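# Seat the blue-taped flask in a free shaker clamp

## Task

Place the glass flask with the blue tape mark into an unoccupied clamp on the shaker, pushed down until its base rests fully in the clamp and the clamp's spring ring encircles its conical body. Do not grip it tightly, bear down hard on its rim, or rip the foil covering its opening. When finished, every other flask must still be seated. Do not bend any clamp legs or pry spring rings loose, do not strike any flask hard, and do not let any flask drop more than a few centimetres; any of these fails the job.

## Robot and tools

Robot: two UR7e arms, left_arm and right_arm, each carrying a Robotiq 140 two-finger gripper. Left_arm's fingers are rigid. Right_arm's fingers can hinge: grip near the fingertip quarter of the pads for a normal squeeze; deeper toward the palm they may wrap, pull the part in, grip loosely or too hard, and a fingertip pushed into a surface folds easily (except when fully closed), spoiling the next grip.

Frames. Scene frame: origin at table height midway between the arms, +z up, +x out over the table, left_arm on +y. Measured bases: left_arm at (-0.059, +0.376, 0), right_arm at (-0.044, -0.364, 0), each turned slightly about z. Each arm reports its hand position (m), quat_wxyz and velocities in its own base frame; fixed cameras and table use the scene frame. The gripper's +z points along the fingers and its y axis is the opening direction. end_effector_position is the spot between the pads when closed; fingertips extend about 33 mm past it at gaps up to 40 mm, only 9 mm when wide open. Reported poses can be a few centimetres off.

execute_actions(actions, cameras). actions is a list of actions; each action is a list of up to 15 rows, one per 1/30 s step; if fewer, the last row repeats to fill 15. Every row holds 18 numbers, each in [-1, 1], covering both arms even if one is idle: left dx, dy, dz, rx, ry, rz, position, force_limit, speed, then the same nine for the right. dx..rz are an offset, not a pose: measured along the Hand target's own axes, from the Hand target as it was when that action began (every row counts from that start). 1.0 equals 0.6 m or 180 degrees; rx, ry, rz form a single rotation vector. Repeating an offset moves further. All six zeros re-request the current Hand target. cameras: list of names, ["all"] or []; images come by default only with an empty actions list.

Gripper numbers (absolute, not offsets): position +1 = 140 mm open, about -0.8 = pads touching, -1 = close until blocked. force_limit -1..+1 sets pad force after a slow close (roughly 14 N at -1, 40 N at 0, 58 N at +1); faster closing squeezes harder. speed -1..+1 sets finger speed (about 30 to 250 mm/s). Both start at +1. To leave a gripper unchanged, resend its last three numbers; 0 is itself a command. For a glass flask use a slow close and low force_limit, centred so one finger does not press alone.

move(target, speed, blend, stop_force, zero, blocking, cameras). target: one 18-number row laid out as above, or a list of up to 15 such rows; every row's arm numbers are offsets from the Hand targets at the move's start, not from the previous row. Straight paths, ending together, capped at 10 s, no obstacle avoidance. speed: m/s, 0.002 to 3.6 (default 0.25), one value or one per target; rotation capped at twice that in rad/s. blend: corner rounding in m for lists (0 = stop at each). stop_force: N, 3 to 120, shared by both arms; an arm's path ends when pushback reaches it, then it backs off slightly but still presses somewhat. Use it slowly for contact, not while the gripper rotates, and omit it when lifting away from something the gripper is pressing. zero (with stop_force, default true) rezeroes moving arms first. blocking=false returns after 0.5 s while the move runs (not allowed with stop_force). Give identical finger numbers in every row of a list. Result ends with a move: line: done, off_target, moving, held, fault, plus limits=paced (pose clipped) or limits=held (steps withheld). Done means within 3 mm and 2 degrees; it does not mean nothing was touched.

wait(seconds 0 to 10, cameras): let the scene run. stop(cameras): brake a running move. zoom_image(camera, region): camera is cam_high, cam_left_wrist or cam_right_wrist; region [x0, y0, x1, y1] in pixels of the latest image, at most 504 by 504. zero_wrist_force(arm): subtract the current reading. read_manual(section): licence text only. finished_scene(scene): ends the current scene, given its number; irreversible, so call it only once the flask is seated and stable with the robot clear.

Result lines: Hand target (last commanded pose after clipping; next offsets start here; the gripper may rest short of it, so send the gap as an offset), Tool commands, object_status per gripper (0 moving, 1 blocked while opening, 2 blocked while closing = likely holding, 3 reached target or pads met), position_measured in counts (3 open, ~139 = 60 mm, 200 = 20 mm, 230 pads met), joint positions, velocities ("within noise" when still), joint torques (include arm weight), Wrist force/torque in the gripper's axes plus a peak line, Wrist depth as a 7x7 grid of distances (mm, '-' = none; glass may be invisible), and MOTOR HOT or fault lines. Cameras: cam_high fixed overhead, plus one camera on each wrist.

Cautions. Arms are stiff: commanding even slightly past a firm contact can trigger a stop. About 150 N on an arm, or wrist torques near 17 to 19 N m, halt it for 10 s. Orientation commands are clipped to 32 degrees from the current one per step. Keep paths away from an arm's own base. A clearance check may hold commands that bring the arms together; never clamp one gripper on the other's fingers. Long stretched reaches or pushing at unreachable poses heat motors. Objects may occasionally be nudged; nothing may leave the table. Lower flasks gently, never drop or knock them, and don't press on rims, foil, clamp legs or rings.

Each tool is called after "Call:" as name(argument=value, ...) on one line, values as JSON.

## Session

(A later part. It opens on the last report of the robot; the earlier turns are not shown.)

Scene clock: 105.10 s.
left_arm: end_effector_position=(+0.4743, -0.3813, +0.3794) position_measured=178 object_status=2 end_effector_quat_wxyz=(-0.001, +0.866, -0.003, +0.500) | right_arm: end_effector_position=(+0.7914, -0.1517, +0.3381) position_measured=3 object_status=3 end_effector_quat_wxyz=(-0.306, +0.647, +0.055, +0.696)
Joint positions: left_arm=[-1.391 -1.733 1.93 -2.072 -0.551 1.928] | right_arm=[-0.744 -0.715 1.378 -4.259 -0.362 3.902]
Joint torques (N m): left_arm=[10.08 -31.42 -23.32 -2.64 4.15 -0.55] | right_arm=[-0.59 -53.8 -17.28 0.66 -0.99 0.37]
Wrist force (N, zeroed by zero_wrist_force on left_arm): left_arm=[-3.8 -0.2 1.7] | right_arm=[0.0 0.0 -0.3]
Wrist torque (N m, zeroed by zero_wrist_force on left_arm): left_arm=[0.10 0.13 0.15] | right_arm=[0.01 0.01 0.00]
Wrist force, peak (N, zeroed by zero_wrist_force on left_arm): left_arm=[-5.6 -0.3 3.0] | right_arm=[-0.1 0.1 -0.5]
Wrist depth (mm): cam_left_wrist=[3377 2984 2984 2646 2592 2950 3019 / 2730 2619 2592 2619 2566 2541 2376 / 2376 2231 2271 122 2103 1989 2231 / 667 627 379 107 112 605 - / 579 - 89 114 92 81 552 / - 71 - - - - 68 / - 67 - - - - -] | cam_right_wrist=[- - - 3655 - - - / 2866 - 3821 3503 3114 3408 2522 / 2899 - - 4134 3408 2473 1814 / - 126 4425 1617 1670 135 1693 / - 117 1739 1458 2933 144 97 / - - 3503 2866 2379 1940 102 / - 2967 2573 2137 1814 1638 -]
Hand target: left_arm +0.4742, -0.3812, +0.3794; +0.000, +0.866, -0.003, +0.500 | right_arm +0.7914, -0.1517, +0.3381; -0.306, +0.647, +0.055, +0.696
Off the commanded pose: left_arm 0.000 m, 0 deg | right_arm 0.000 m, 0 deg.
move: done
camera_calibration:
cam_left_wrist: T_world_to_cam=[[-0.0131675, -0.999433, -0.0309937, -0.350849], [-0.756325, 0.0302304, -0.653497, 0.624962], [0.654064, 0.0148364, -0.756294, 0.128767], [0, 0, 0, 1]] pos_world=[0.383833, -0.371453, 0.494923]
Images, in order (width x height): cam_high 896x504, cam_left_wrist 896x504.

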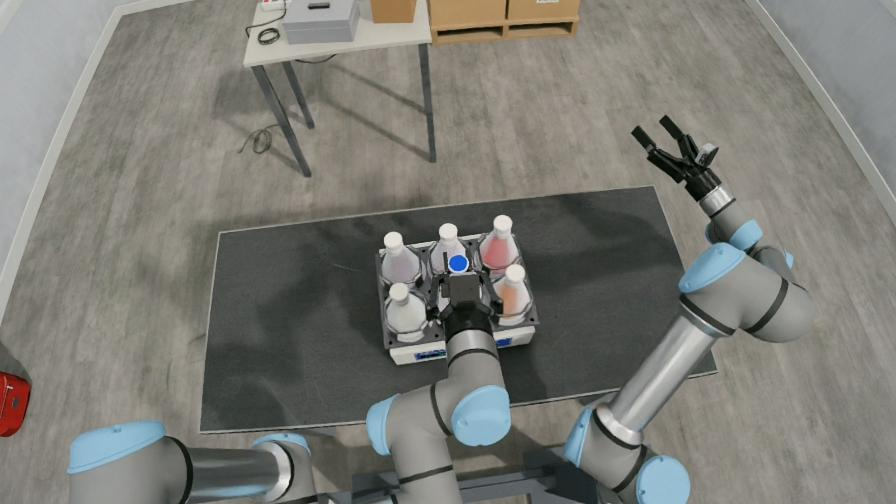

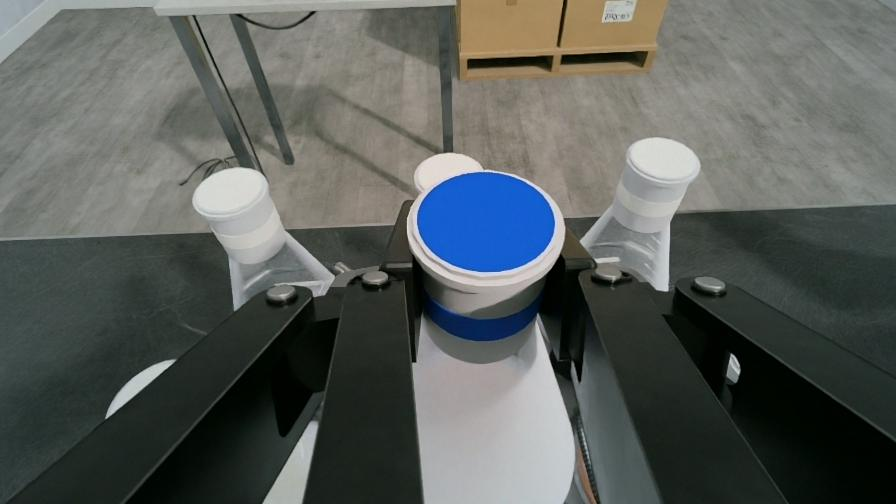

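Call:
move(target=[-0.0505,-0.0042,0.0292,0,0,0,-1,-1,-1,0,0,0,0,0,0,1,1,1], speed=0.08, cameras=["cam_left_wrist","cam_high"])

Call:
zoom_image(camera="cam_high", region=[370, 200, 550, 380])

Call:
zoom_image(camera="cam_left_wrist", region=[350, 304, 650, 504])

Scene clock: 113.67 s.
left_arm: end_effector_position=(+0.4743, -0.3787, +0.3443) position_measured=178 object_status=2 end_effector_quat_wxyz=(-0.001, +0.866, -0.003, +0.500) | right_arm: end_effector_position=(+0.7914, -0.1517, +0.3381) position_measured=3 object_status=3 end_effector_quat_wxyz=(-0.306, +0.647, +0.055, +0.696)
Joint positions: left_arm=[-1.39 -1.717 2.009 -2.17 -0.552 1.93] | right_arm=[-0.744 -0.715 1.378 -4.259 -0.362 3.902]
Joint torques (N m): left_arm=[11.91 -31.57 -32.23 -0.9 1.14 0.39] | right_arm=[-0.34 -54 -17.69 0.61 -1.15 0.33]
Wrist force (N, zeroed by zero_wrist_force on left_arm): left_arm=[-3.4 -0.4 1.7] | right_arm=[0.0 0.2 -0.4]
Wrist torque (N m, zeroed by zero_wrist_force on left_arm): left_arm=[0.05 0.03 0.15] | right_arm=[0.04 0.00 0.00]
Wrist force, peak (N, zeroed by zero_wrist_force on left_arm): left_arm=[-5.2 -0.3 2.7] | right_arm=[0.0 0.4 -0.4]
Wrist depth (mm): cam_left_wrist=[3130 3019 3055 2851 2541 3092 3248 / 2646 2516 2566 2354 2398 2312 2251 / 2271 232 2175 122 2086 651 1944 / 611 594 598 109 112 579 585 / 154 - 89 113 92 81 151 / - 71 - 253 - - 68 / - 67 - - - - -] | cam_right_wrist=[- 3318 - 3363 3941 2741 2866 / 3002 - - 3552 3039 2802 - / 2802 - - 4425 4003 2497 1776 / - 126 - 3821 3503 135 1739 / - 117 1693 1425 3233 2102 97 / - - 3233 2834 2232 - 102 / - 2899 2522 2084 1801 1751 -]
Hand target: left_arm +0.4743, -0.3786, +0.3444; +0.000, +0.866, -0.003, +0.500 | right_arm +0.7914, -0.1517, +0.3381; -0.306, +0.647, +0.055, +0.696
Off the commanded pose: left_arm 0.000 m, 0 deg | right_arm 0.000 m, 0 deg.
move: done
camera_calibration:
cam_left_wrist: T_world_to_cam=[[-0.0132426, -0.99943, -0.0310575, -0.349276], [-0.756323, 0.0303289, -0.653495, 0.602046], [0.654064, 0.0148355, -0.756293, 0.102257], [0, 0, 0, 1]] pos_world=[0.383833, -0.368853, 0.459923]
Images, in order (width x height): cam_high 896x504, cam_left_wrist 896x504.

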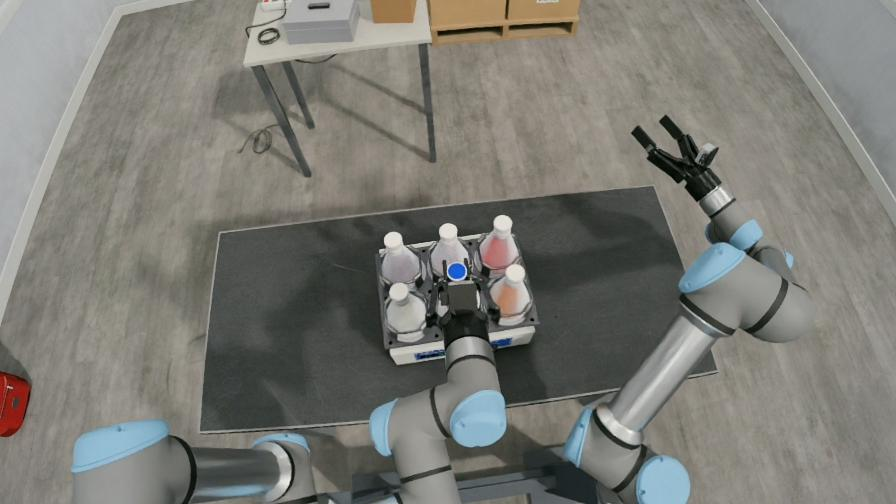

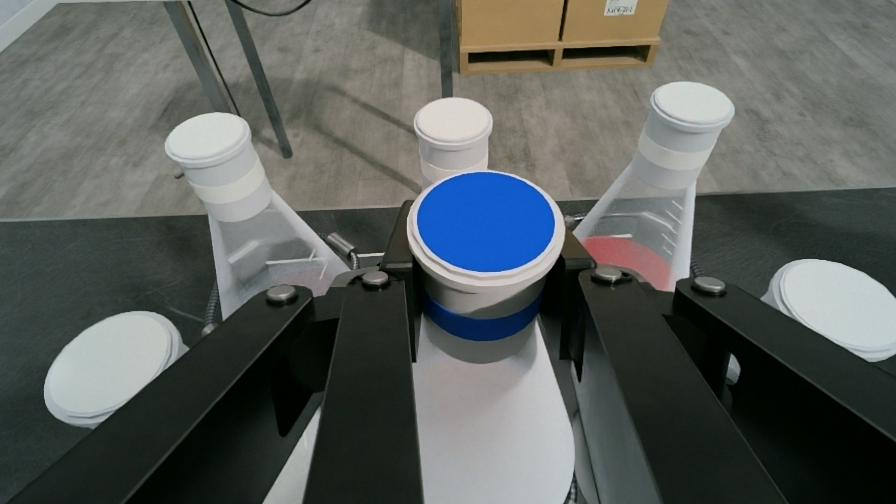

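Scaled by 2.800 from the camera's 896x504 image, which has a finer 1280x720 frame.

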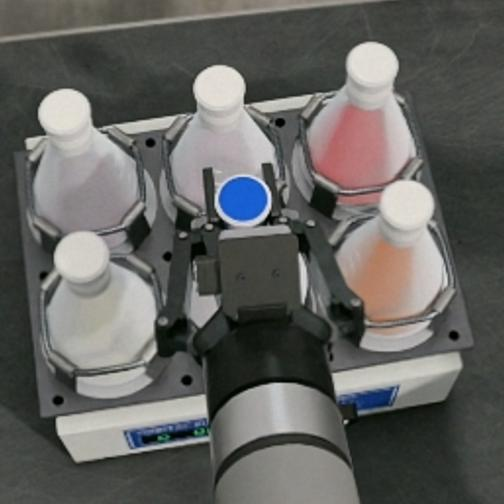

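Scaled by 1.680 from the camera's 896x504 image, which has a finer 1280x720 frame.

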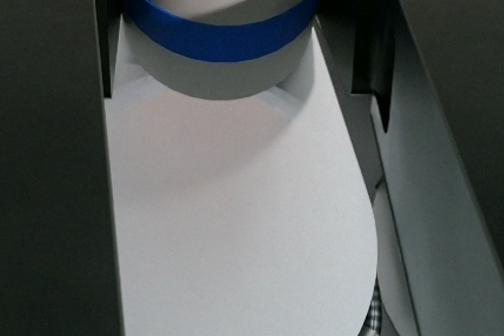

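Call:
move(target=[-0.066,0,0.0383,0,0,0,-1,-1,-1,0,0,0,0,0,0,1,1,1], speed=0.02, stop_force=10, cameras=["cam_left_wrist","cam_high"])

Call:
zoom_image(camera="cam_high", region=[370, 200, 550, 380])

Call:
zoom_image(camera="cam_left_wrist", region=[350, 304, 650, 504])

Scene clock: 120.03 s.
left_arm: end_effector_position=(+0.4743, -0.3786, +0.3324) position_measured=178 object_status=2 end_effector_quat_wxyz=(+0.000, +0.866, -0.003, +0.500) | right_arm: end_effector_position=(+0.7914, -0.1517, +0.3381) position_measured=3 object_status=3 end_effector_quat_wxyz=(-0.306, +0.647, +0.055, +0.696)
Joint positions: left_arm=[-1.39 -1.707 2.034 -2.204 -0.551 1.93] | right_arm=[-0.744 -0.715 1.378 -4.259 -0.362 3.902]
Joint torques (N m): left_arm=[7.78 -30.31 -23.69 -4.44 3.57 -0.68] | right_arm=[-0.7 -53.75 -17.88 0.64 -1.05 0.33]
Wrist force (N, zeroed by zero_wrist_force on left_arm): left_arm=[-1.0 1.4 0.3] | right_arm=[0.2 0.0 -0.3]
Wrist torque (N m, zeroed by zero_wrist_force on left_arm): left_arm=[-0.05 -0.03 -0.01] | right_arm=[0.00 -0.05 0.00]
Wrist force, peak (N, zeroed by zero_wrist_force on left_arm): left_arm=[4.9 3.2 -4.8] | right_arm=[0.2 0.2 -0.5]
Wrist depth (mm): cam_left_wrist=[3168 3092 3055 2759 2646 2883 3092 / 2566 229 2398 220 2444 229 2398 / 2175 236 2175 118 2053 1944 2271 / 598 - 371 106 109 337 154 / 147 - 89 113 92 81 138 / - 71 - - - - 68 / - 67 - - - - -] | cam_right_wrist=[2967 - - 3114 3152 2655 - / 2834 - - 3318 3941 - - / 2899 - 5147 3880 3275 2252 1789 / - 125 4348 3709 2425 135 1704 / - 117 1441 1433 3114 145 97 / - - 2600 2600 2252 2084 102 / - 2771 2497 2137 1814 1681 -]
Hand target: left_arm +0.4743, -0.3786, +0.3324; +0.000, +0.866, -0.003, +0.500 (not the last commanded pose) | right_arm +0.7914, -0.1517, +0.3381; -0.306, +0.647, +0.055, +0.696
Off the commanded pose: left_arm 0.034 m, 0 deg | right_arm 0.000 m, 0 deg.
move: contact (left_arm)
camera_calibration:
cam_left_wrist: T_world_to_cam=[[-0.013137, -0.999442, -0.030714, -0.349746], [-0.756183, 0.0300276, -0.653671, 0.594114], [0.654228, 0.0146382, -0.756156, 0.0929832], [0, 0, 0, 1]] pos_world=[0.383832, -0.368752, 0.447922]
Images, in order (width x height): cam_high 896x504, cam_left_wrist 896x504.

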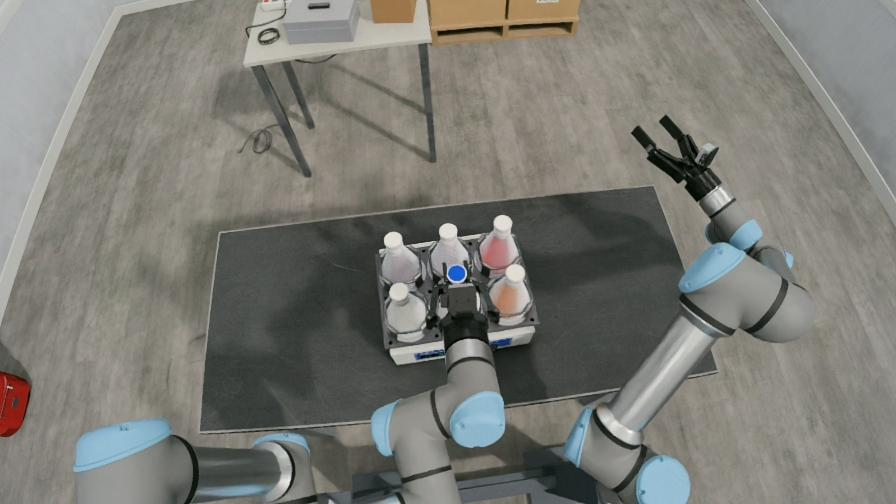

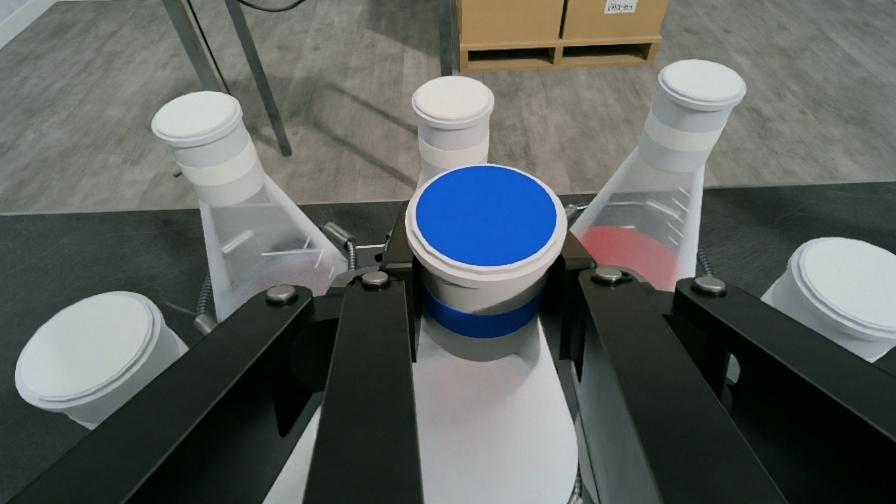

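Scaled by 2.800 from the camera's 896x504 image, which has a finer 1280x720 frame.

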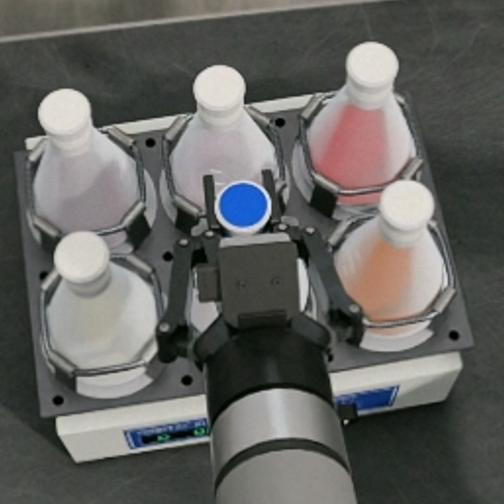

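Scaled by 1.680 from the camera's 896x504 image, which has a finer 1280x720 frame.

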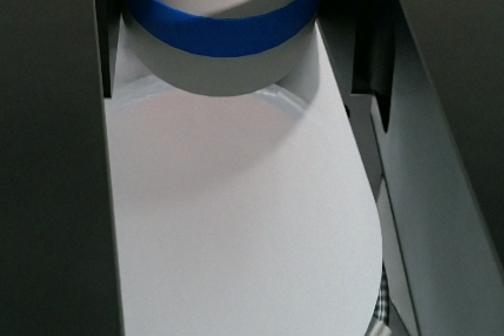

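Call:
move(target=[0.005,0.0025,-0.0048,0,0,0,-1,-1,-1,0,0,0,0,0,0,1,1,1], speed=0.03, cameras=["cam_left_wrist"])

Call:
move(target=[-0.0577,0,0.0333,0,0,0,-1,-1,-1,0,0,0,0,0,0,1,1,1], speed=0.015, stop_force=14, cameras=["cam_left_wrist"])

Scene clock: 127.57 s.
left_arm: end_effector_position=(+0.4733, -0.3801, +0.3365) position_measured=178 object_status=2 end_effector_quat_wxyz=(+0.000, +0.866, -0.003, +0.500) | right_arm: end_effector_position=(+0.7914, -0.1517, +0.3381) position_measured=3 object_status=3 end_effector_quat_wxyz=(-0.306, +0.647, +0.055, +0.696)
Joint positions: left_arm=[-1.393 -1.709 2.023 -2.186 -0.551 1.925] | right_arm=[-0.744 -0.715 1.378 -4.259 -0.362 3.902]
Joint torques (N m): left_arm=[-6.4 -27.75 -22.49 -4.92 4.21 -0.68] | right_arm=[-0.11 -53.37 -16.95 0.72 -1.18 0.4]
Wrist force (N, zeroed by zero_wrist_force on left_arm): left_arm=[-3.4 -0.4 1.8] | right_arm=[0.0 0.2 0.0]
Wrist torque (N m, zeroed by zero_wrist_force on left_arm): left_arm=[0.05 0.03 0.14] | right_arm=[0.05 -0.01 0.00]
Wrist force, peak (N, zeroed by zero_wrist_force on left_arm): left_arm=[-3.9 -0.4 1.8] | right_arm=[0.1 0.1 -0.5]
Wrist depth (mm): cam_left_wrist=[3948 3092 3055 2820 2541 2916 2851 / 2541 2444 3290 228 2467 238 2444 / 2193 232 2103 118 2021 1929 1974 / - - 374 106 109 372 155 / 149 - 89 113 87 82 143 / - 71 - 250 - - 68 / - 67 - - - - -] | cam_right_wrist=[3318 - - 2771 2252 - - / 2899 - - 3603 5604 - 2497 / 2402 - - 4348 3275 2473 1828 / - 125 - 1693 2212 135 1693 / - 117 1727 1409 2771 145 97 / - - 3408 2741 2252 2018 101 / - 2802 2473 2252 1854 1617 -]
Hand target: left_arm +0.4733, -0.3801, +0.3364; +0.000, +0.866, -0.003, +0.500 | right_arm +0.7914, -0.1517, +0.3381; -0.306, +0.647, +0.055, +0.696
Off the commanded pose: left_arm 0.000 m, 0 deg | right_arm 0.000 m, 0 deg.
move: done
camera_calibration:
cam_left_wrist: T_world_to_cam=[[-0.0131382, -0.999442, -0.0307151, -0.351132], [-0.756183, 0.0300292, -0.65367, 0.596083], [0.654228, 0.0146382, -0.756156, 0.0967596], [0, 0, 0, 1]] pos_world=[0.382832, -0.370252, 0.452022]
Images, in order (width x height): cam_left_wrist 896x504.

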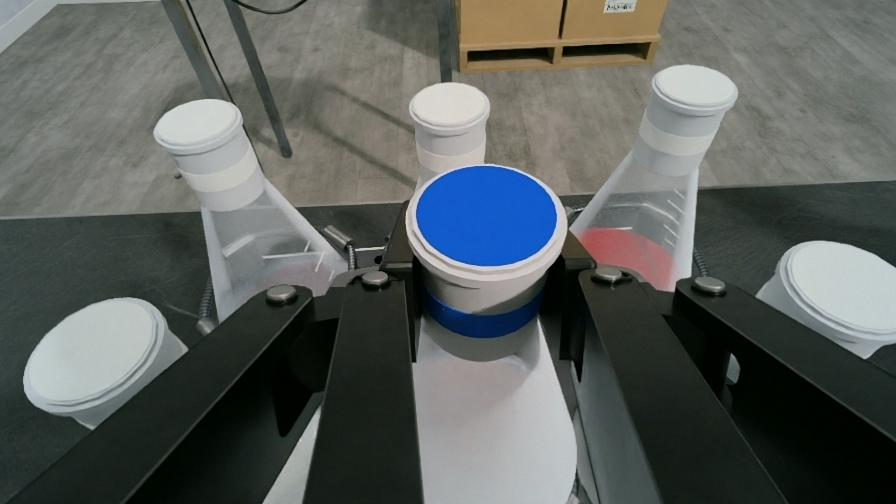

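Scene clock: 129.17 s.
left_arm: end_effector_position=(+0.4733, -0.3801, +0.3283) position_measured=178 object_status=2 end_effector_quat_wxyz=(+0.000, +0.866, -0.003, +0.500) | right_arm: end_effector_position=(+0.7914, -0.1517, +0.3381) position_measured=3 object_status=3 end_effector_quat_wxyz=(-0.306, +0.647, +0.055, +0.696)
Joint positions: left_arm=[-1.393 -1.702 2.039 -2.21 -0.55 1.925] | right_arm=[-0.744 -0.715 1.378 -4.259 -0.362 3.902]
Joint torques (N m): left_arm=[2.66 -27.49 -26.47 -2.96 0.46 -0.38] | right_arm=[-0.07 -53.45 -17.66 0.61 -1.1 0.44]
Wrist force (N, zeroed by zero_wrist_force on left_arm): left_arm=[6.1 2.6 -1.7] | right_arm=[0.1 0.0 -0.3]
Wrist torque (N m, zeroed by zero_wrist_force on left_arm): left_arm=[0.03 -0.07 0.00] | right_arm=[0.01 -0.02 0.00]
Wrist force, peak (N, zeroed by zero_wrist_force on left_arm): left_arm=[9.2 4.1 -4.5] | right_arm=[-0.2 0.4 -0.3]
Wrist depth (mm): cam_left_wrist=[3208 3168 3055 2673 2566 2916 2883 / 2646 225 2541 217 2730 226 2271 / 2193 237 2193 116 2021 631 2021 / 629 597 371 106 112 392 150 / 141 - 89 112 92 81 139 / - 71 - - - - 68 / - 67 - - - - -] | cam_right_wrist=[- - - 3152 3275 - 2357 / - - - 3552 3076 - 2834 / 3408 - 4504 3603 3114 2473 1739 / - 125 - 1557 3275 135 1704 / - 117 1519 1425 3192 2102 97 / - - 3192 2712 2119 2002 102 / - 2834 2425 2084 1868 1638 -]
Hand target: left_arm +0.4733, -0.3801, +0.3283; +0.000, +0.866, -0.003, +0.500 (not the last commanded pose) | right_arm +0.7914, -0.1517, +0.3381; -0.306, +0.647, +0.055, +0.696
Off the commanded pose: left_arm 0.032 m, 0 deg | right_arm 0.000 m, 0 deg.
move: contact (left_arm)
camera_calibration:
cam_left_wrist: T_world_to_cam=[[-0.0131213, -0.999446, -0.0305752, -0.351453], [-0.756091, 0.029927, -0.653782, 0.590698], [0.654335, 0.0145392, -0.756065, 0.0904417], [0, 0, 0, 1]] pos_world=[0.382831, -0.370251, 0.443822]
Images, in order (width x height): cam_left_wrist 896x504.

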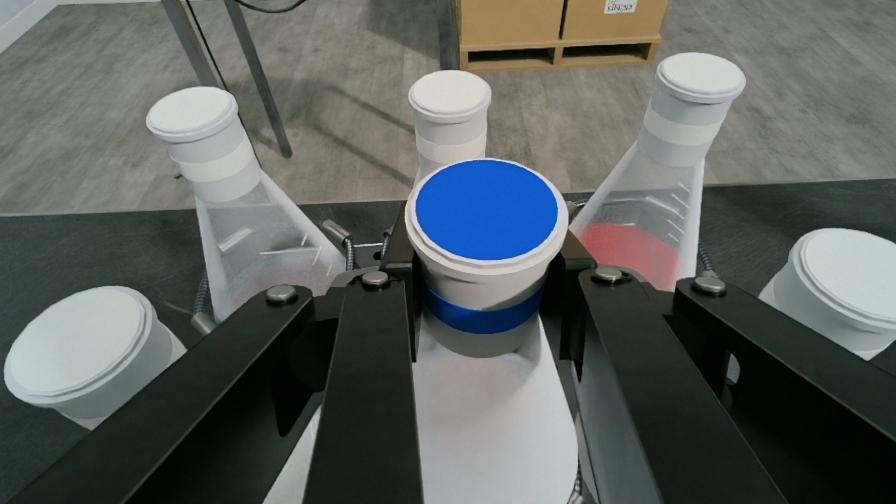

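Call:
move(target=[0.0072,0.005,-0.0042,0,0,0,-1,-1,-1,0,0,0,0,0,0,1,1,1], speed=0.03)

Call:
move(target=[-0.0577,0,0.0333,0,0,0,-1,-1,-1,0,0,0,0,0,0,1,1,1], speed=0.015, stop_force=10, cameras=["cam_left_wrist","cam_high"])

Call:
zoom_image(camera="cam_high", region=[370, 200, 550, 380])

Call:
zoom_image(camera="cam_left_wrist", region=[350, 304, 650, 504])

Scene clock: 137.83 s.
left_arm: end_effector_position=(+0.4733, -0.3831, +0.3334) position_measured=178 object_status=2 end_effector_quat_wxyz=(+0.000, +0.866, -0.003, +0.500) | right_arm: end_effector_position=(+0.7914, -0.1517, +0.3381) position_measured=3 object_status=3 end_effector_quat_wxyz=(-0.306, +0.647, +0.055, +0.696)
Joint positions: left_arm=[-1.394 -1.7 2.023 -2.194 -0.55 1.922] | right_arm=[-0.744 -0.715 1.378 -4.259 -0.362 3.902]
Joint torques (N m): left_arm=[-8.91 -10.38 -20.74 -4.53 4.18 -0.95] | right_arm=[0.09 -53.46 -18.18 0.56 -1.08 0.39]
Wrist force (N, zeroed by zero_wrist_force on left_arm): left_arm=[-3.6 0.0 1.8] | right_arm=[0.1 0.1 -0.3]
Wrist torque (N m, zeroed by zero_wrist_force on left_arm): left_arm=[0.14 0.08 0.15] | right_arm=[0.04 -0.03 0.00]
Wrist force, peak (N, zeroed by zero_wrist_force on left_arm): left_arm=[6.7 2.8 -1.9] | right_arm=[-0.1 0.2 -0.4]
Wrist depth (mm): cam_left_wrist=[3092 2984 3290 2789 2646 2883 2916 / 2673 2541 2376 232 2516 224 2421 / 2175 233 2212 115 2086 1860 1974 / - 358 397 106 107 342 151 / 146 - 89 113 92 81 141 / - 71 - - - - 68 / - 67 - 226 - - -] | cam_right_wrist=[- 3455 - 3408 2899 2933 - / 3455 3764 4203 3318 3363 - - / - - - 3192 4275 2050 1801 / - 125 - 1510 3408 138 1704 / - 117 1670 1458 3039 2084 97 / - - 2547 2712 2314 2050 102 / - 3002 2547 2174 1801 1627 -]
Hand target: left_arm +0.4733, -0.3831, +0.3333; +0.000, +0.866, -0.003, +0.500 | right_arm +0.7914, -0.1517, +0.3381; -0.306, +0.647, +0.055, +0.696
Off the commanded pose: left_arm 0.000 m, 0 deg | right_arm 0.000 m, 0 deg.
move: done

Scene clock: 139.17 s.
left_arm: end_effector_position=(+0.4733, -0.3831, +0.3288) position_measured=178 object_status=2 end_effector_quat_wxyz=(+0.000, +0.866, -0.002, +0.500) | right_arm: end_effector_position=(+0.7914, -0.1517, +0.3381) position_measured=3 object_status=3 end_effector_quat_wxyz=(-0.306, +0.647, +0.055, +0.696)
Joint positions: left_arm=[-1.394 -1.696 2.032 -2.207 -0.55 1.922] | right_arm=[-0.744 -0.715 1.378 -4.259 -0.362 3.902]
Joint torques (N m): left_arm=[-6.71 -29.43 -29.36 -4.77 -0.59 -0.68] | right_arm=[-0.66 -53.21 -18.59 0.62 -1.16 0.43]
Wrist force (N, zeroed by zero_wrist_force on left_arm): left_arm=[2.0 -2.3 -0.3] | right_arm=[0.1 0.1 -0.1]
Wrist torque (N m, zeroed by zero_wrist_force on left_arm): left_arm=[0.23 0.00 0.36] | right_arm=[0.03 -0.02 0.01]
Wrist force, peak (N, zeroed by zero_wrist_force on left_arm): left_arm=[6.4 -2.6 -2.2] | right_arm=[0.1 0.2 -0.4]
Wrist depth (mm): cam_left_wrist=[3168 3168 3666 2646 2646 3019 2820 / 2516 2421 2398 221 2444 230 2421 / 2231 235 2212 115 604 2070 2086 / - 352 367 106 112 339 149 / 141 - 89 113 86 82 139 / - 71 - 252 - - 68 / - 67 - - - - -] | cam_right_wrist=[2933 3709 - 3233 - - 2547 / 2933 - 4068 4068 3552 - - / 2357 3503 - 3821 4134 2379 1814 / - 126 - 1557 3275 135 1704 / - 117 1776 1449 3039 2137 97 / - - 3318 2712 2232 2002 101 / - 2741 2497 2102 1814 1670 -]
Hand target: left_arm +0.4733, -0.3831, +0.3288; +0.000, +0.866, -0.002, +0.500 (not the last commanded pose) | right_arm +0.7914, -0.1517, +0.3381; -0.306, +0.647, +0.055, +0.696
Off the commanded pose: left_arm 0.035 m, 0 deg | right_arm 0.000 m, 0 deg.
move: contact (left_arm)
camera_calibration:
cam_left_wrist: T_world_to_cam=[[-0.0129629, -0.999452, -0.0304491, -0.354555], [-0.755961, 0.0297276, -0.653941, 0.59106], [0.654488, 0.0145413, -0.755932, 0.0907465], [0, 0, 0, 1]] pos_world=[0.38283, -0.373251, 0.444321]
Images, in order (width x height): cam_high 896x504, cam_left_wrist 896x504.

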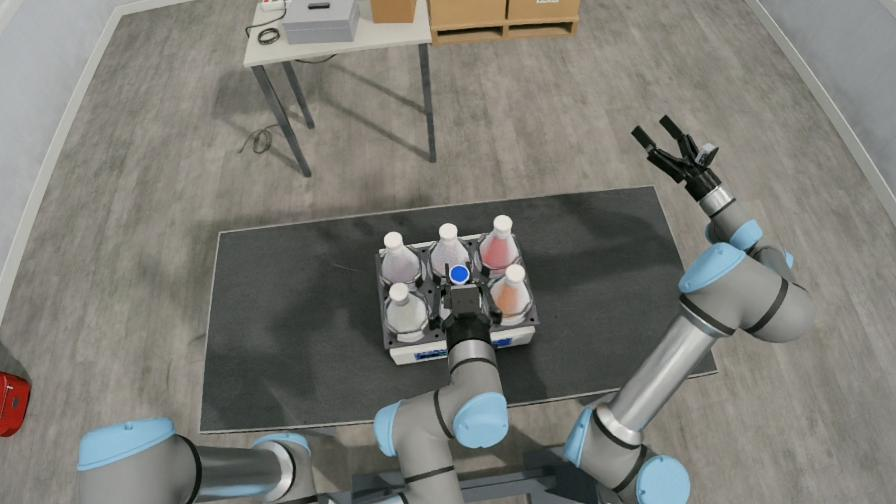

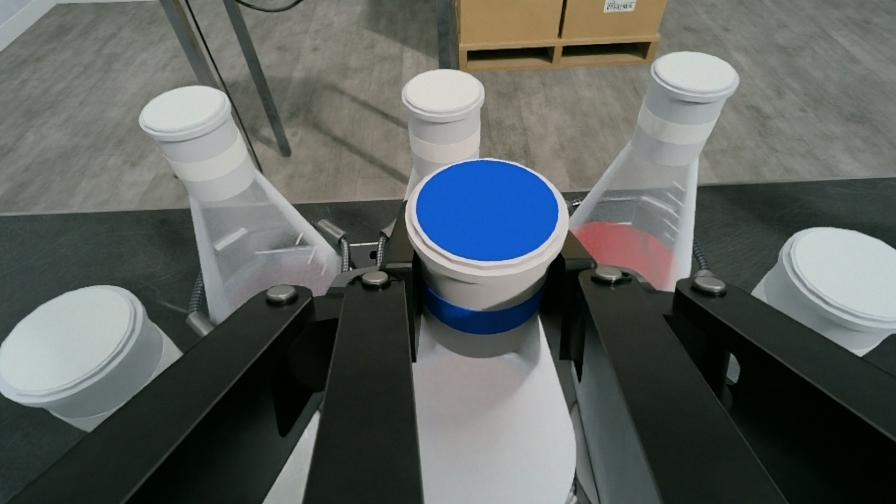

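Scaled by 2.800 from the camera's 896x504 image, which has a finer 1280x720 frame.

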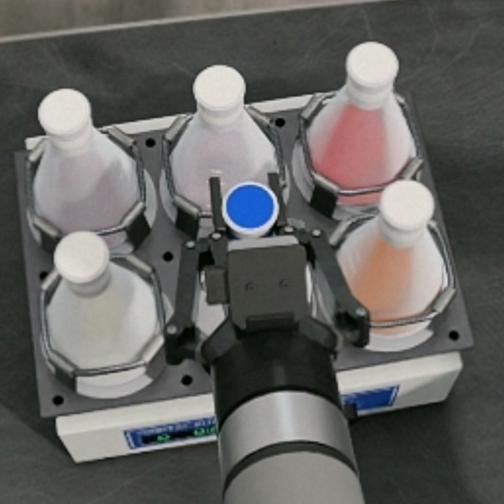

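Scaled by 1.680 from the camera's 896x504 image, which has a finer 1280x720 frame.

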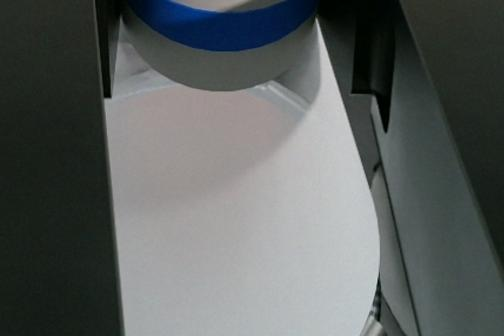

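Call:
move(target=[0.0047,-0.0023,-0.0022,0,0,0,-1,-1,-1,0,0,0,0,0,0,1,1,1], speed=0.03)

Call:
move(target=[-0.0289,0,0.0167,0,0,0,-1,-1,-1,0,0,0,0,0,0,1,1,1], speed=0.01, stop_force=8)

Scene clock: 146.30 s.
left_arm: end_effector_position=(+0.4736, -0.3817, +0.3320) position_measured=178 object_status=2 end_effector_quat_wxyz=(+0.000, +0.866, -0.003, +0.500) | right_arm: end_effector_position=(+0.7914, -0.1517, +0.3381) position_measured=3 object_status=3 end_effector_quat_wxyz=(-0.306, +0.647, +0.055, +0.696)
Joint positions: left_arm=[-1.393 -1.701 2.029 -2.2 -0.55 1.924] | right_arm=[-0.744 -0.715 1.378 -4.259 -0.362 3.902]
Joint torques (N m): left_arm=[10.4 -24.08 -28.53 -2.43 0.59 0.53] | right_arm=[-0.07 -53.36 -18.52 0.68 -0.98 0.53]
Wrist force (N, zeroed by zero_wrist_force on left_arm): left_arm=[-3.3 0.0 1.9] | right_arm=[0.0 0.2 -0.3]
Wrist torque (N m, zeroed by zero_wrist_force on left_arm): left_arm=[0.15 0.08 0.15] | right_arm=[0.03 0.00 0.00]
Wrist force, peak (N, zeroed by zero_wrist_force on left_arm): left_arm=[-3.9 0.0 1.9] | right_arm=[0.4 0.4 -0.2]
Wrist depth (mm): cam_left_wrist=[3333 3019 3019 2730 2592 3248 2851 / 2673 2271 2444 221 2444 231 2398 / 2156 241 2231 116 2053 2121 2037 / - 566 369 106 107 354 154 / 144 148 89 113 92 82 139 / - 71 - 247 - - 68 / - 67 - 231 - - -] | cam_right_wrist=[- - 4585 3318 - - - / - 3408 4758 4348 - - - / 2600 3363 - 3709 3192 2193 1751 / 2741 126 3655 3941 3363 135 1716 / - 117 1704 1519 3076 144 97 / - - 3455 2802 2314 - 101 / - 2967 2522 2067 1814 1648 -]
Hand target: left_arm +0.4736, -0.3817, +0.3319; +0.000, +0.866, -0.002, +0.500 | right_arm +0.7914, -0.1517, +0.3381; -0.306, +0.647, +0.055, +0.696
Off the commanded pose: left_arm 0.000 m, 0 deg | right_arm 0.000 m, 0 deg.
move: done

Scene clock: 147.70 s.
left_arm: end_effector_position=(+0.4736, -0.3817, +0.3286) position_measured=178 object_status=2 end_effector_quat_wxyz=(+0.000, +0.866, -0.002, +0.500) | right_arm: end_effector_position=(+0.7914, -0.1517, +0.3381) position_measured=3 object_status=3 end_effector_quat_wxyz=(-0.306, +0.647, +0.055, +0.696)
Joint positions: left_arm=[-1.393 -1.699 2.036 -2.21 -0.55 1.924] | right_arm=[-0.744 -0.715 1.378 -4.259 -0.362 3.902]
Joint torques (N m): left_arm=[9.5 -29.32 -29.33 -1.3 1.01 -0.43] | right_arm=[0.18 -53.35 -18.13 0.68 -1.1 0.6]
Wrist force (N, zeroed by zero_wrist_force on left_arm): left_arm=[2.1 -0.4 -1.1] | right_arm=[-0.1 0.1 -0.2]
Wrist torque (N m, zeroed by zero_wrist_force on left_arm): left_arm=[0.17 -0.04 0.20] | right_arm=[0.02 0.01 0.00]
Wrist force, peak (N, zeroed by zero_wrist_force on left_arm): left_arm=[5.2 -0.9 -2.1] | right_arm=[0.0 0.3 -0.5]
Wrist depth (mm): cam_left_wrist=[2984 3019 3092 2619 2646 2730 2730 / 2541 220 2592 219 2376 229 2376 / 2193 237 2086 116 2070 2037 2121 / - 357 368 106 112 360 - / 140 - 89 112 92 82 138 / - 71 - 248 - - 68 / - 67 - 229 - - -] | cam_right_wrist=[- 3880 3455 3408 3233 2627 - / 4203 - - 3039 4275 - - / 2933 - - 4348 3408 1659 1801 / - 125 - 1538 3318 135 1751 / - 117 1586 1449 3039 2119 97 / - - 3455 2771 2252 1970 101 / - 3002 2547 2547 1814 1627 -]
Hand target: left_arm +0.4736, -0.3817, +0.3286; +0.000, +0.866, -0.002, +0.500 (not the last commanded pose) | right_arm +0.7914, -0.1517, +0.3381; -0.306, +0.647, +0.055, +0.696
Off the commanded pose: left_arm 0.017 m, 0 deg | right_arm 0.000 m, 0 deg.
move: contact (left_arm)

Call:
move(target=[0,0,0,0,0,0,-0.05,-0.05,-1,0,0,0,0,0,0,1,1,1], cameras=["cam_left_wrist","cam_high"])

Call:
zoom_image(camera="cam_high", region=[370, 200, 550, 380])

Scene clock: 151.17 s.
left_arm: end_effector_position=(+0.4736, -0.3817, +0.3286) position_measured=135 object_status=0 end_effector_quat_wxyz=(+0.000, +0.866, -0.002, +0.500) | right_arm: end_effector_position=(+0.7914, -0.1517, +0.3381) position_measured=3 object_status=3 end_effector_quat_wxyz=(-0.306, +0.647, +0.055, +0.696)
Joint positions: left_arm=[-1.393 -1.699 2.036 -2.21 -0.55 1.924] | right_arm=[-0.744 -0.715 1.378 -4.259 -0.362 3.902]
Joint torques (N m): left_arm=[5.11 -29.38 -28.81 -4.35 1.05 -0.56] | right_arm=[-0.76 -53.28 -17.84 0.64 -1.09 0.53]
Wrist force (N, zeroed by zero_wrist_force on left_arm): left_arm=[-1.6 0.2 0.9] | right_arm=[0.0 0.1 -0.1]
Wrist torque (N m, zeroed by zero_wrist_force on left_arm): left_arm=[0.18 0.05 0.15] | right_arm=[0.02 -0.01 0.00]
Wrist force, peak (N, zeroed by zero_wrist_force on left_arm): left_arm=[2.5 -0.6 -1.1] | right_arm=[0.2 0.4 -0.4]
Wrist depth (mm): cam_left_wrist=[3055 2984 3055 2619 2541 2851 2789 / 2376 220 2646 218 2467 231 2376 / 2193 233 2175 113 2053 1974 1989 / 595 562 138 104 116 347 148 / 143 91 111 130 130 86 80 / - 70 303 - 303 - 70 / - - - - - - 67] | cam_right_wrist=[- - - 3764 - 2834 - / 3114 - - 3552 4670 - 2899 / 2547 - - 4068 2627 2357 1704 / 2802 125 - 1586 2067 135 1693 / - 117 1586 1484 2933 145 97 / - 2866 3363 2741 2252 2002 101 / - 2933 2522 2156 1814 1670 -]
Hand target: left_arm +0.4736, -0.3817, +0.3286; +0.000, +0.866, -0.002, +0.500 | right_arm +0.7914, -0.1517, +0.3381; -0.306, +0.647, +0.055, +0.696
Off the commanded pose: left_arm 0.000 m, 0 deg | right_arm 0.000 m, 0 deg.
move: done
camera_calibration:
cam_left_wrist: T_world_to_cam=[[-0.0130161, -0.999458, -0.030232, -0.353236], [-0.755959, 0.0296259, -0.653948, 0.591004], [0.654489, 0.0143423, -0.755935, 0.0903707], [0, 0, 0, 1]] pos_world=[0.38303, -0.37185, 0.444121]
Images, in order (width x height): cam_high 896x504, cam_left_wrist 896x504.

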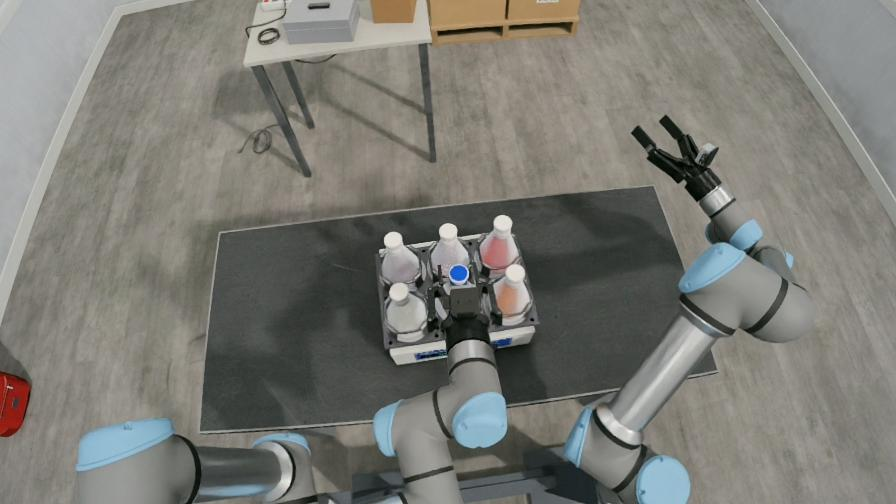

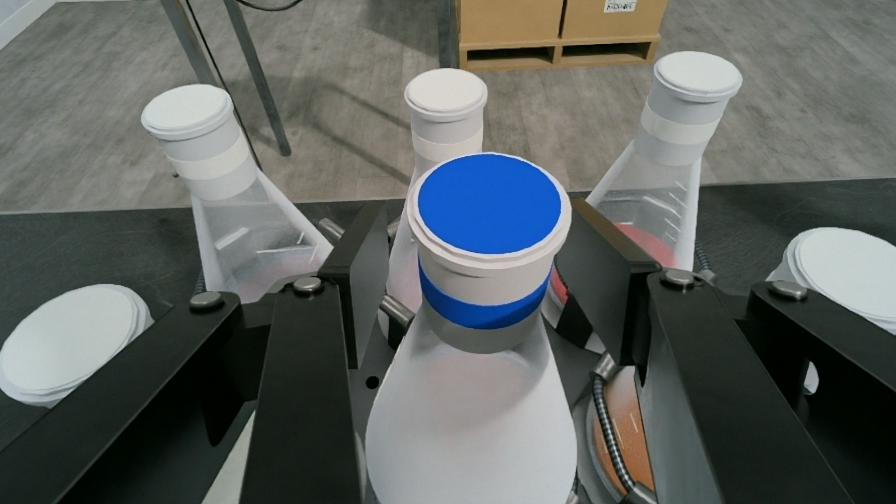

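Scaled by 2.800 from the camera's 896x504 image, which has a finer 1280x720 frame.

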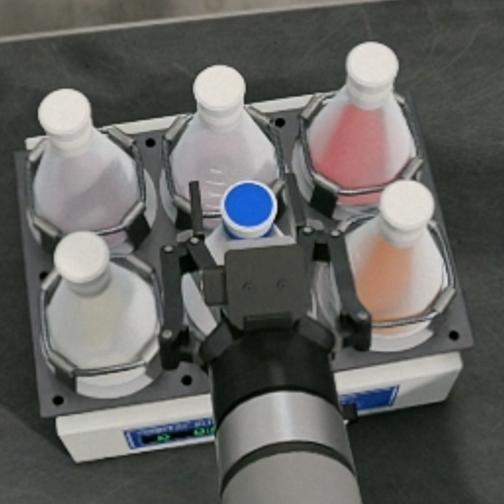

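Call:
move(target=[[-0.0289,0.001,0.0167,0,0,0,-0.05,-0.05,-1,0,0,0,0,0,0,1,1,1],[-0.0289,0.001,0.0167,0,0,0,-1,-0.05,-1,0,0,0,0,0,0,1,1,1]], speed=0.05, cameras=["cam_left_wrist"])

Scene clock: 154.90 s.
left_arm: end_effector_position=(+0.4736, -0.3823, +0.3086) position_measured=159 object_status=0 end_effector_quat_wxyz=(+0.000, +0.866, -0.002, +0.500) | right_arm: end_effector_position=(+0.7914, -0.1517, +0.3381) position_measured=3 object_status=3 end_effector_quat_wxyz=(-0.306, +0.647, +0.055, +0.696)
Joint positions: left_arm=[-1.393 -1.678 2.073 -2.267 -0.55 1.924] | right_arm=[-0.744 -0.715 1.378 -4.259 -0.362 3.902]
Joint torques (N m): left_arm=[-10.67 -30.68 -30.53 -1.06 3.49 0.16] | right_arm=[-0.03 -53.17 -18.91 0.63 -1.01 0.48]
Wrist force (N, zeroed by zero_wrist_force on left_arm): left_arm=[-1.4 -0.2 0.5] | right_arm=[0.0 0.2 -0.2]
Wrist torque (N m, zeroed by zero_wrist_force on left_arm): left_arm=[0.20 0.00 0.17] | right_arm=[0.04 0.01 0.00]
Wrist force, peak (N, zeroed by zero_wrist_force on left_arm): left_arm=[-2.6 0.1 1.0] | right_arm=[0.1 0.5 -0.2]
Wrist depth (mm): cam_left_wrist=[3092 3019 3055 1316 2516 213 2851 / 2592 204 2333 98 2541 2231 2354 / 2291 611 2086 86 332 2121 2103 / - 356 340 100 122 316 131 / 127 - 89 244 122 85 127 / - 69 - 233 230 - 68 / - - - 205 208 - -] | cam_right_wrist=[- - - 2967 - 2335 2272 / - - 4134 3552 4348 3002 - / 2473 - - 4348 3503 2712 1789 / - 125 4068 1627 1627 135 1716 / - 117 1566 1484 3152 135 97 / - 3363 3603 2802 2293 2050 101 / - 2771 2600 2174 1789 1627 -]
Hand target: left_arm +0.4736, -0.3823, +0.3086; +0.000, +0.866, -0.002, +0.500 | right_arm +0.7914, -0.1517, +0.3381; -0.306, +0.647, +0.055, +0.696
Off the commanded pose: left_arm 0.000 m, 0 deg | right_arm 0.000 m, 0 deg.
move: done
camera_calibration:
cam_left_wrist: T_world_to_cam=[[-0.0130161, -0.999458, -0.030232, -0.354339], [-0.755959, 0.0296259, -0.653948, 0.578015], [0.654489, 0.0143423, -0.755935, 0.0751938], [0, 0, 0, 1]] pos_world=[0.38313, -0.37235, 0.424121]
Images, in order (width x height): cam_left_wrist 896x504.

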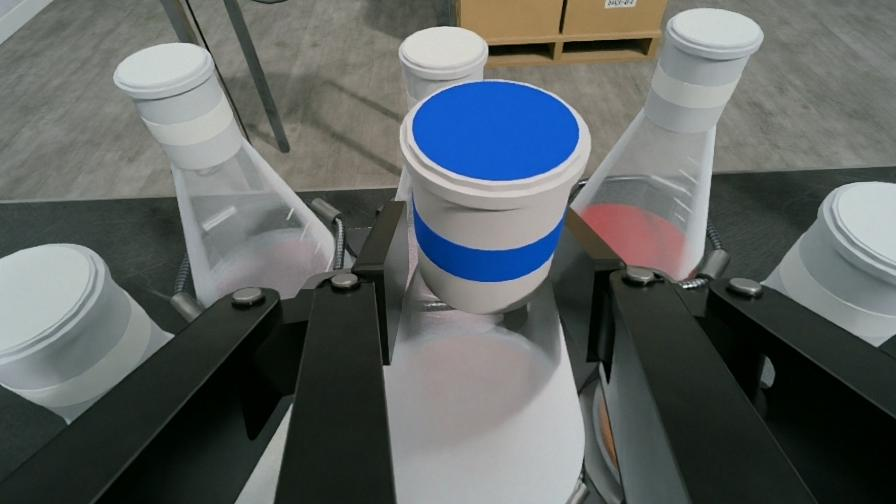

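Now gripping on the cone. Check and press.

Call:
move(target=[-0.0577,0,0.0333,0,0,0,-1,-0.05,-1,0,0,0,0,0,0,1,1,1], speed=0.015, stop_force=20, cameras=["cam_left_wrist","cam_high"])

Call:
zoom_image(camera="cam_high", region=[370, 200, 550, 380])

Scene clock: 162.97 s.
left_arm: end_effector_position=(+0.4736, -0.3823, +0.3005) position_measured=159 object_status=2 end_effector_quat_wxyz=(+0.000, +0.866, -0.002, +0.500) | right_arm: end_effector_position=(+0.7914, -0.1517, +0.3381) position_measured=3 object_status=3 end_effector_quat_wxyz=(-0.306, +0.647, +0.055, +0.696)
Joint positions: left_arm=[-1.393 -1.67 2.088 -2.29 -0.55 1.924] | right_arm=[-0.744 -0.715 1.378 -4.259 -0.362 3.902]
Joint torques (N m): left_arm=[-4.91 -25.13 -21.33 -0.93 -1.08 0.23] | right_arm=[0.13 -53.09 -18.33 0.53 -1.08 0.63]
Wrist force (N, zeroed by zero_wrist_force on left_arm): left_arm=[12.3 5.2 -7.5] | right_arm=[0.0 0.1 -0.3]
Wrist torque (N m, zeroed by zero_wrist_force on left_arm): left_arm=[0.07 -0.36 -0.06] | right_arm=[0.02 0.01 0.00]
Wrist force, peak (N, zeroed by zero_wrist_force on left_arm): left_arm=[16.1 3.4 -11.9] | right_arm=[0.2 0.3 -0.5]
Wrist depth (mm): cam_left_wrist=[3208 2984 3333 2376 2673 205 2851 / - 204 2516 98 2354 222 2421 / 2175 1974 2138 89 102 617 2021 / - 333 340 - 122 313 135 / 125 - 89 265 123 85 80 / - 70 - 236 - - 68 / - - - - - - -] | cam_right_wrist=[- 3880 3941 3503 - - 2573 / 3764 - - 3503 3152 - 2314 / 2802 - - 3603 3114 2212 1801 / 3233 125 4275 3821 3233 135 1716 / - 117 3455 1393 2967 144 97 / - 3318 2899 2522 2335 2067 101 / - 2967 2497 2137 1776 1659 -]
Hand target: left_arm +0.4736, -0.3823, +0.3005; +0.000, +0.866, -0.002, +0.500 (not the last commanded pose) | right_arm +0.7914, -0.1517, +0.3381; -0.306, +0.647, +0.055, +0.696
Off the commanded pose: left_arm 0.032 m, 0 deg | right_arm 0.000 m, 0 deg.
move: contact (left_arm)
camera_calibration:
cam_left_wrist: T_world_to_cam=[[-0.0130035, -0.999463, -0.0300901, -0.35465], [-0.755959, 0.0295235, -0.653953, 0.572606], [0.654489, 0.0142433, -0.755937, 0.0690999], [0, 0, 0, 1]] pos_world=[0.38303, -0.372349, 0.416021]
Images, in order (width x height): cam_high 896x504, cam_left_wrist 896x504.

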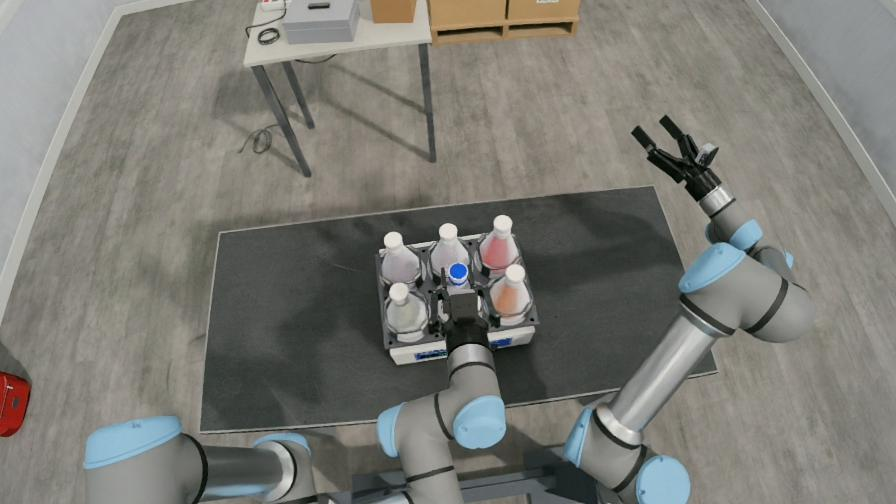

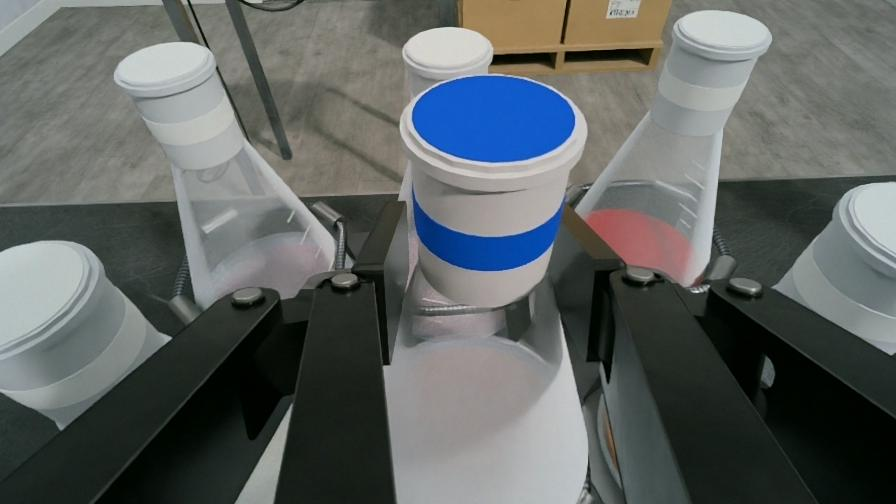

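Scaled by 2.800 from the camera's 896x504 image, which has a finer 1280x720 frame.

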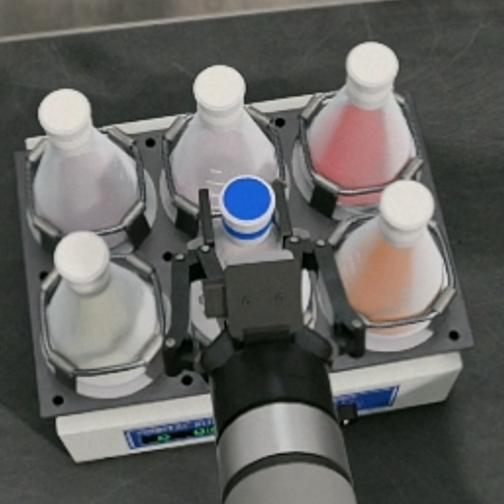

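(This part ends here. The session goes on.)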